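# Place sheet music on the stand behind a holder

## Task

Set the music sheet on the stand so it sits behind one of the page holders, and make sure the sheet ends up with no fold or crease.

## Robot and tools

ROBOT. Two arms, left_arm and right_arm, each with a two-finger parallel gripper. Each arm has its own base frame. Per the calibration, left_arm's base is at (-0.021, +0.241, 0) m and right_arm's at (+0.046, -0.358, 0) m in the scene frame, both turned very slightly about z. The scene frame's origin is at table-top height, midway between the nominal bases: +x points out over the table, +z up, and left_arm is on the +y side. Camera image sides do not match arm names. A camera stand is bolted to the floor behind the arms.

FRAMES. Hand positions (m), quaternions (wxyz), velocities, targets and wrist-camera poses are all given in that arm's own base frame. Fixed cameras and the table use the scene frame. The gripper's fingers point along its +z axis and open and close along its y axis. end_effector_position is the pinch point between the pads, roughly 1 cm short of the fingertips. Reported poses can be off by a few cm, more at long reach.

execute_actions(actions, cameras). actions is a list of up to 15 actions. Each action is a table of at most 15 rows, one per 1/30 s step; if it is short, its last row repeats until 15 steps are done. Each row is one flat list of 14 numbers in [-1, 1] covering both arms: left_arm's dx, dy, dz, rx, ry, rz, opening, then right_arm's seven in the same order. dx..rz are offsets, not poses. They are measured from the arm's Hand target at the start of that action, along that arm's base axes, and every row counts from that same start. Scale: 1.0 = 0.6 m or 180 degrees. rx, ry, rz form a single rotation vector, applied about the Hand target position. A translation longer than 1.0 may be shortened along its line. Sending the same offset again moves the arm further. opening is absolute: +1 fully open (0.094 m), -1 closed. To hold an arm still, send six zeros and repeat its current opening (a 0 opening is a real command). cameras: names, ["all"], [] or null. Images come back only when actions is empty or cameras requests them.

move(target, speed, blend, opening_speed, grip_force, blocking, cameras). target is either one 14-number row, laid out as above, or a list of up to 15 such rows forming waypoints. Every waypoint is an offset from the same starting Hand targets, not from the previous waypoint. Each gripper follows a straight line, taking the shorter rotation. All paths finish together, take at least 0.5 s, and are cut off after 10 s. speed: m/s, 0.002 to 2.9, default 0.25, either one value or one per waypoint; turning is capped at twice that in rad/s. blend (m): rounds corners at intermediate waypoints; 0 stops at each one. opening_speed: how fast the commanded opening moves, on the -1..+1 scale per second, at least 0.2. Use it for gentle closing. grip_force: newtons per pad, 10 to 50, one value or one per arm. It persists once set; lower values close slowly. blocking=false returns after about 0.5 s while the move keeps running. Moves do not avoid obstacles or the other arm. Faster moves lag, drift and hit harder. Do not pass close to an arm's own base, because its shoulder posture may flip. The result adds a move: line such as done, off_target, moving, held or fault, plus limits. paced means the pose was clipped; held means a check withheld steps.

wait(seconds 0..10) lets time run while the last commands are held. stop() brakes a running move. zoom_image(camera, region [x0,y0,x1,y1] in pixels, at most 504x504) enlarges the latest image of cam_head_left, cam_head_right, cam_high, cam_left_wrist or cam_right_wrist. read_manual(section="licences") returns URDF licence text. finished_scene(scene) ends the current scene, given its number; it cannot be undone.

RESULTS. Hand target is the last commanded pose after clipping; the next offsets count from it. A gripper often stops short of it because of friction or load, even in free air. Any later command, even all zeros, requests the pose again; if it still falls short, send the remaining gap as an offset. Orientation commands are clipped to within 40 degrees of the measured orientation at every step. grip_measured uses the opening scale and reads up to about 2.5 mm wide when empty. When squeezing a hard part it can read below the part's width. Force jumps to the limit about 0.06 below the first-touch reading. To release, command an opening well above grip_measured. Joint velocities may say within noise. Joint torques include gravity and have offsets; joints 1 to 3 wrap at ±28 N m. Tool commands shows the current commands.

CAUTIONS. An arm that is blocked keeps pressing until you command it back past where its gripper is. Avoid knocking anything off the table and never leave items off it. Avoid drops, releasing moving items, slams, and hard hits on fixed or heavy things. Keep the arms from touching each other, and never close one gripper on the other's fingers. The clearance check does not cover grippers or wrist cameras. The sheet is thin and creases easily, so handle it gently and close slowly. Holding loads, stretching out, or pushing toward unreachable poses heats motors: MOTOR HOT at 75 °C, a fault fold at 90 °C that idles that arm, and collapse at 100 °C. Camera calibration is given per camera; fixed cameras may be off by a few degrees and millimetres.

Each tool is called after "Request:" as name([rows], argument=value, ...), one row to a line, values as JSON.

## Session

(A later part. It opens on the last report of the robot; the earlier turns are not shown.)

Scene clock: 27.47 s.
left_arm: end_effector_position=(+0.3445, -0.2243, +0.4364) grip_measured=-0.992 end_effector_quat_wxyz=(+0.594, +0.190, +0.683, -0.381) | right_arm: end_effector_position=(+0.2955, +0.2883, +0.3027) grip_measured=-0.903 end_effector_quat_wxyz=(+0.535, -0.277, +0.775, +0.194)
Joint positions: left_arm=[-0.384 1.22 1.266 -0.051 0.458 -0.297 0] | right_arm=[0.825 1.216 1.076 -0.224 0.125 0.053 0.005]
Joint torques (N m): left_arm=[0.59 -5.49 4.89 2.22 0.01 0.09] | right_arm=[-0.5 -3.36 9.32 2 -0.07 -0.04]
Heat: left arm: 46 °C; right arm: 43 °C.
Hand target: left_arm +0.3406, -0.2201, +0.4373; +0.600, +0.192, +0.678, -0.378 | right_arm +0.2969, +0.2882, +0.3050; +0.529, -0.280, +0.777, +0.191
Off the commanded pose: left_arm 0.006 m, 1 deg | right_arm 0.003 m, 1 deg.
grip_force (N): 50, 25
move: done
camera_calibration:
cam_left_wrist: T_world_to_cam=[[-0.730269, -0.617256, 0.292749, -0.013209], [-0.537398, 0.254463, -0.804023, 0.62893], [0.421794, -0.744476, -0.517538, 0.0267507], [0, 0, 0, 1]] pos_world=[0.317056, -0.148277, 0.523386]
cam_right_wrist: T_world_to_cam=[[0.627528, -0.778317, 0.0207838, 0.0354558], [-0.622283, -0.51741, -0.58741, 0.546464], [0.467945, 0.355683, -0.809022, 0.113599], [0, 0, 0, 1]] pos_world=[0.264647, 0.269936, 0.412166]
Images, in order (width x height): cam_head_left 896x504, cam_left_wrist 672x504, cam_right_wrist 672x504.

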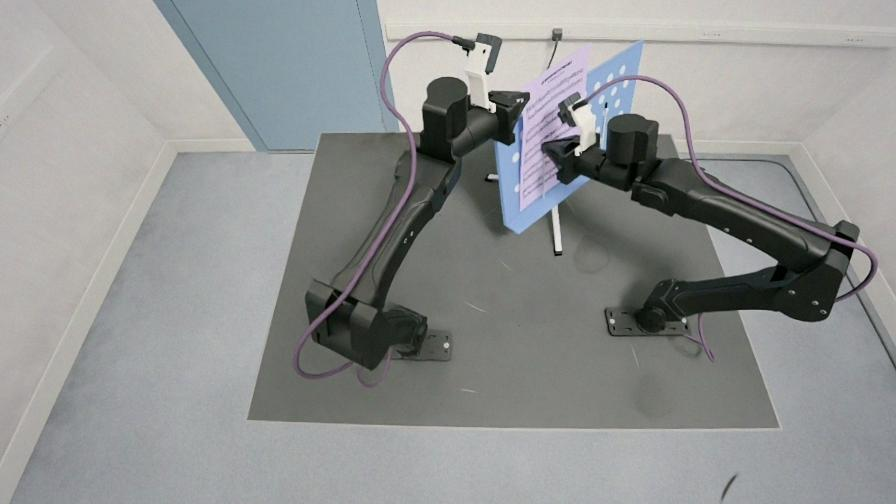

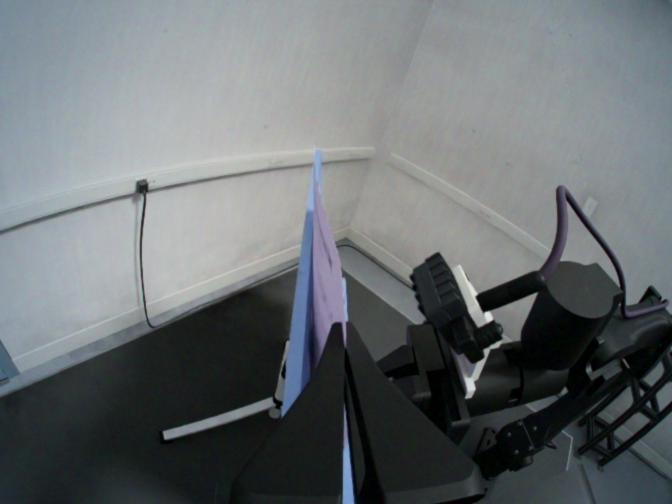

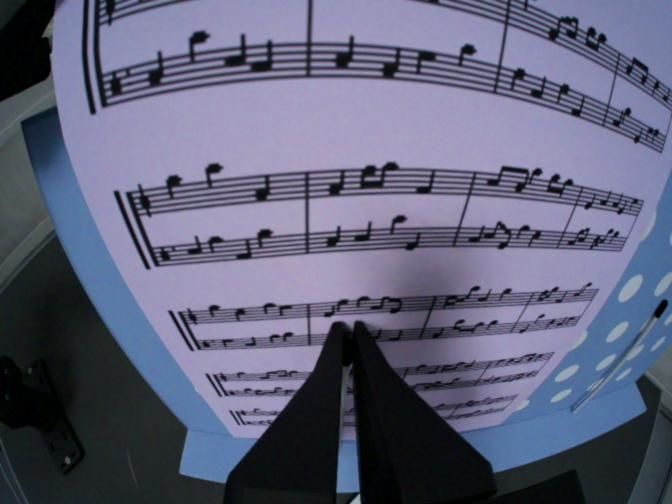

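Request:
move([
  [-0.002,-0.002,-0.014,0,0,0,-1,0,0,0,0,0,0,-0.5],
  [-0.002,-0.002,-0.014,0,0,0,-1,-0.145,-0.118,0.045,0,0,0,-0.5],
], speed=[0.05,0.12], opening_speed=0.5, cameras=["cam_right_wrist","cam_left_wrist","cam_head_left"])

Scene clock: 31.00 s.
left_arm: end_effector_position=(+0.3437, -0.2240, +0.4296) grip_measured=-0.992 end_effector_quat_wxyz=(+0.596, +0.191, +0.681, -0.381) | right_arm: end_effector_position=(+0.2114, +0.2187, +0.3323) grip_measured=-0.502 end_effector_quat_wxyz=(+0.530, -0.284, +0.776, +0.191)
Joint positions: left_arm=[-0.384 1.209 1.226 -0.017 0.458 -0.297 0] | right_arm=[0.924 0.848 1.05 -0.586 0.212 0.079 0.023]
Joint torques (N m): left_arm=[-0.16 -5.52 4.7 2.2 -0.03 0.05] | right_arm=[0.54 -0.85 6.39 2.25 0.13 0.09]
Heat: left arm: 47 °C; right arm: 44 °C.
Hand target: left_arm +0.3393, -0.2213, +0.4291; +0.600, +0.192, +0.678, -0.378 | right_arm +0.2099, +0.2173, +0.3321; +0.530, -0.280, +0.777, +0.192
Off the commanded pose: left_arm 0.005 m, 1 deg | right_arm 0.002 m, 0 deg.
grip_force (N): 50, 25
move: done
camera_calibration:
cam_left_wrist: T_world_to_cam=[[-0.731733, -0.616657, 0.290347, -0.00986459], [-0.533366, 0.252827, -0.807217, 0.622707], [0.424368, -0.745528, -0.513906, 0.0211204], [0, 0, 0, 1]] pos_world=[0.315949, -0.147775, 0.516378]
cam_right_wrist: T_world_to_cam=[[0.634178, -0.772552, 0.0313358, 0.0272727], [-0.620156, -0.532446, -0.576115, 0.474565], [0.461763, 0.345926, -0.816768, 0.207634], [0, 0, 0, 1]] pos_world=[0.181131, 0.201924, 0.442139]
Images, in order (width x height): cam_head_left 896x504, cam_left_wrist 672x504, cam_right_wrist 672x504.

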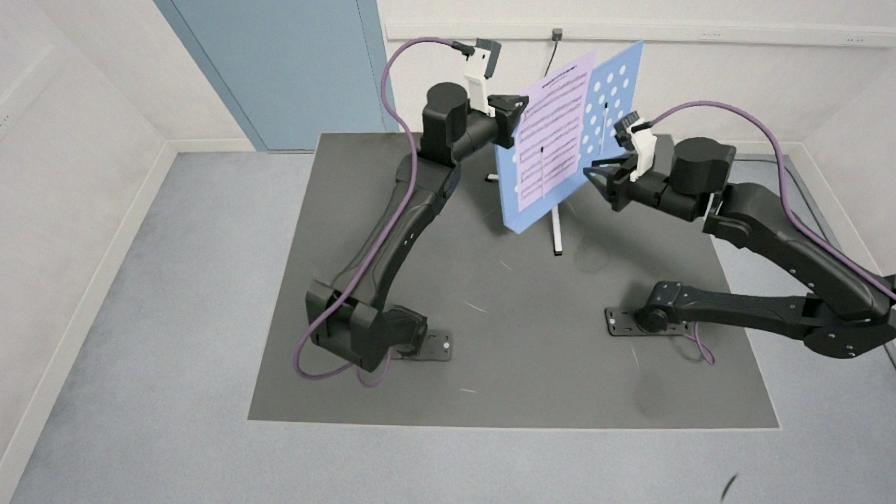

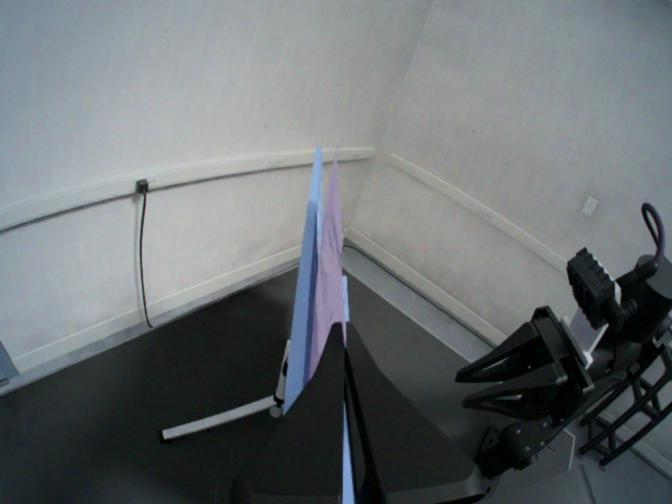

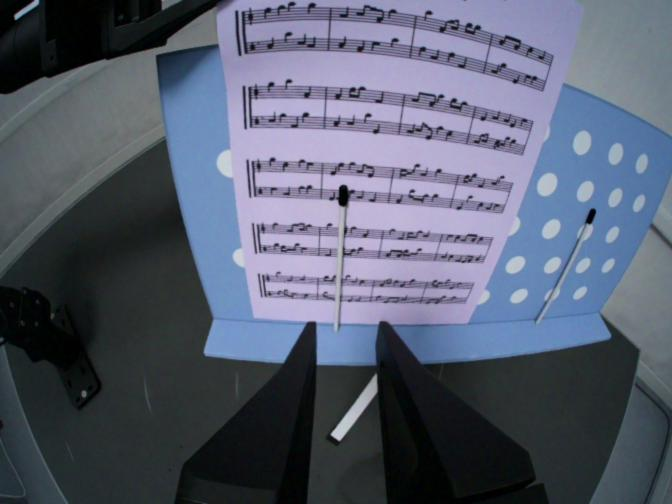

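Request:
move([
  [0,0,0,0,0,0,-0.6,0,0,0,0,0,0,-0.5],
  [-0.154,0.175,0.015,0,0,0,-0.6,0,0,0,0,0,0,-0.5],
], speed=[0.05,0.12], opening_speed=0.4, cameras=["cam_right_wrist","cam_high","cam_head_left"])

Scene clock: 34.67 s.
left_arm: end_effector_position=(+0.2469, -0.1169, +0.4479) grip_measured=-0.601 end_effector_quat_wxyz=(+0.611, +0.196, +0.670, -0.374) | right_arm: end_effector_position=(+0.2115, +0.2186, +0.3322) grip_measured=-0.502 end_effector_quat_wxyz=(+0.530, -0.284, +0.776, +0.190)
Joint positions: left_arm=[0.124 0.819 1.114 -0.25 0.958 -0.302 0.019] | right_arm=[0.924 0.848 1.05 -0.587 0.212 0.079 0.023]
Joint torques (N m): left_arm=[0.58 -0.42 4.08 1.71 0.11 0.06] | right_arm=[0.51 -0.84 6.41 2.26 0.14 0.09]
Heat: left arm: 47 °C; right arm: 44 °C.
Hand target: left_arm +0.2470, -0.1163, +0.4380; +0.600, +0.191, +0.678, -0.378 | right_arm +0.2099, +0.2173, +0.3321; +0.530, -0.280, +0.777, +0.191
Off the commanded pose: left_arm 0.010 m, 2 deg | right_arm 0.002 m, 0 deg.
grip_force (N): 50, 25
move: done
camera_calibration:
cam_right_wrist: T_world_to_cam=[[0.633898, -0.77277, 0.0316275, 0.0272402], [-0.620381, -0.532463, -0.575856, 0.474437], [0.461844, 0.345413, -0.816939, 0.207717], [0, 0, 0, 1]] pos_world=[0.181131, 0.201922, 0.442038]
Images, in order (width x height): cam_head_left 896x504, cam_high 896x504, cam_right_wrist 672x504.

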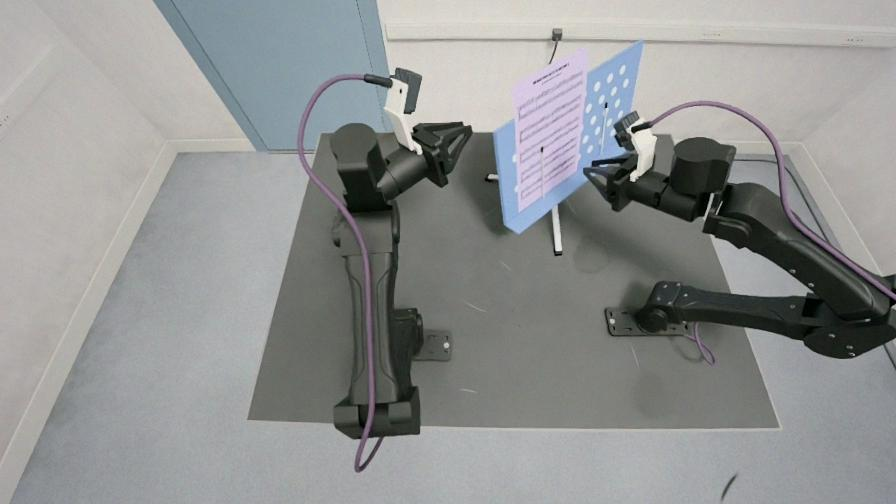

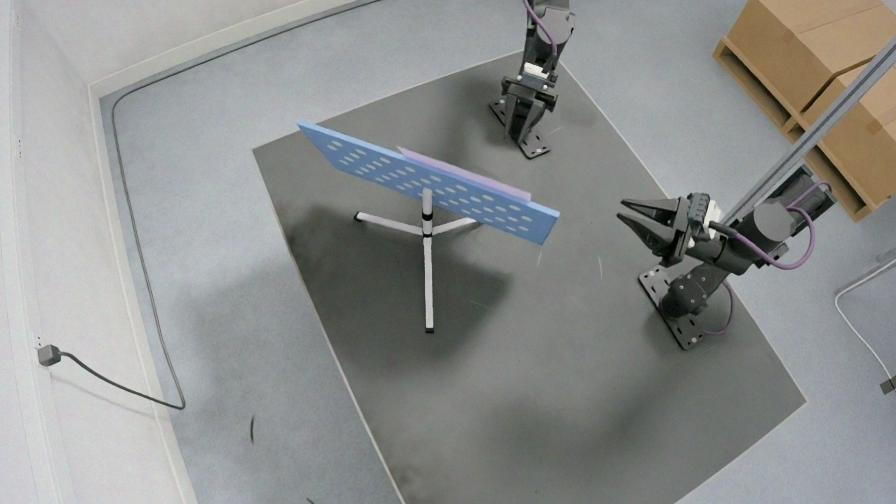

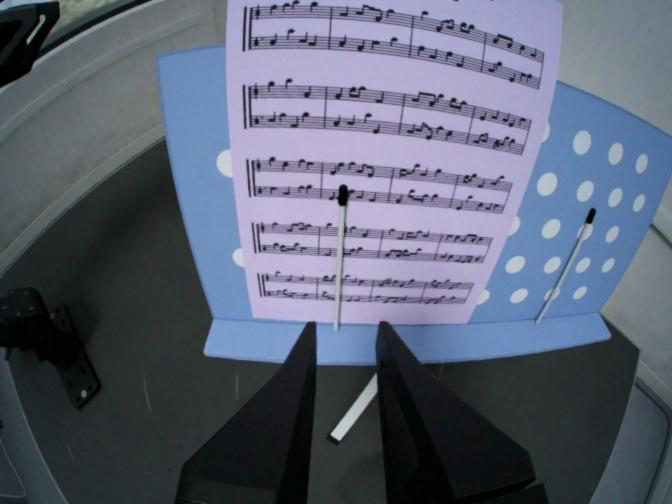

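Request:
finished_scene(scene=2)

The scene is finished: the task was done.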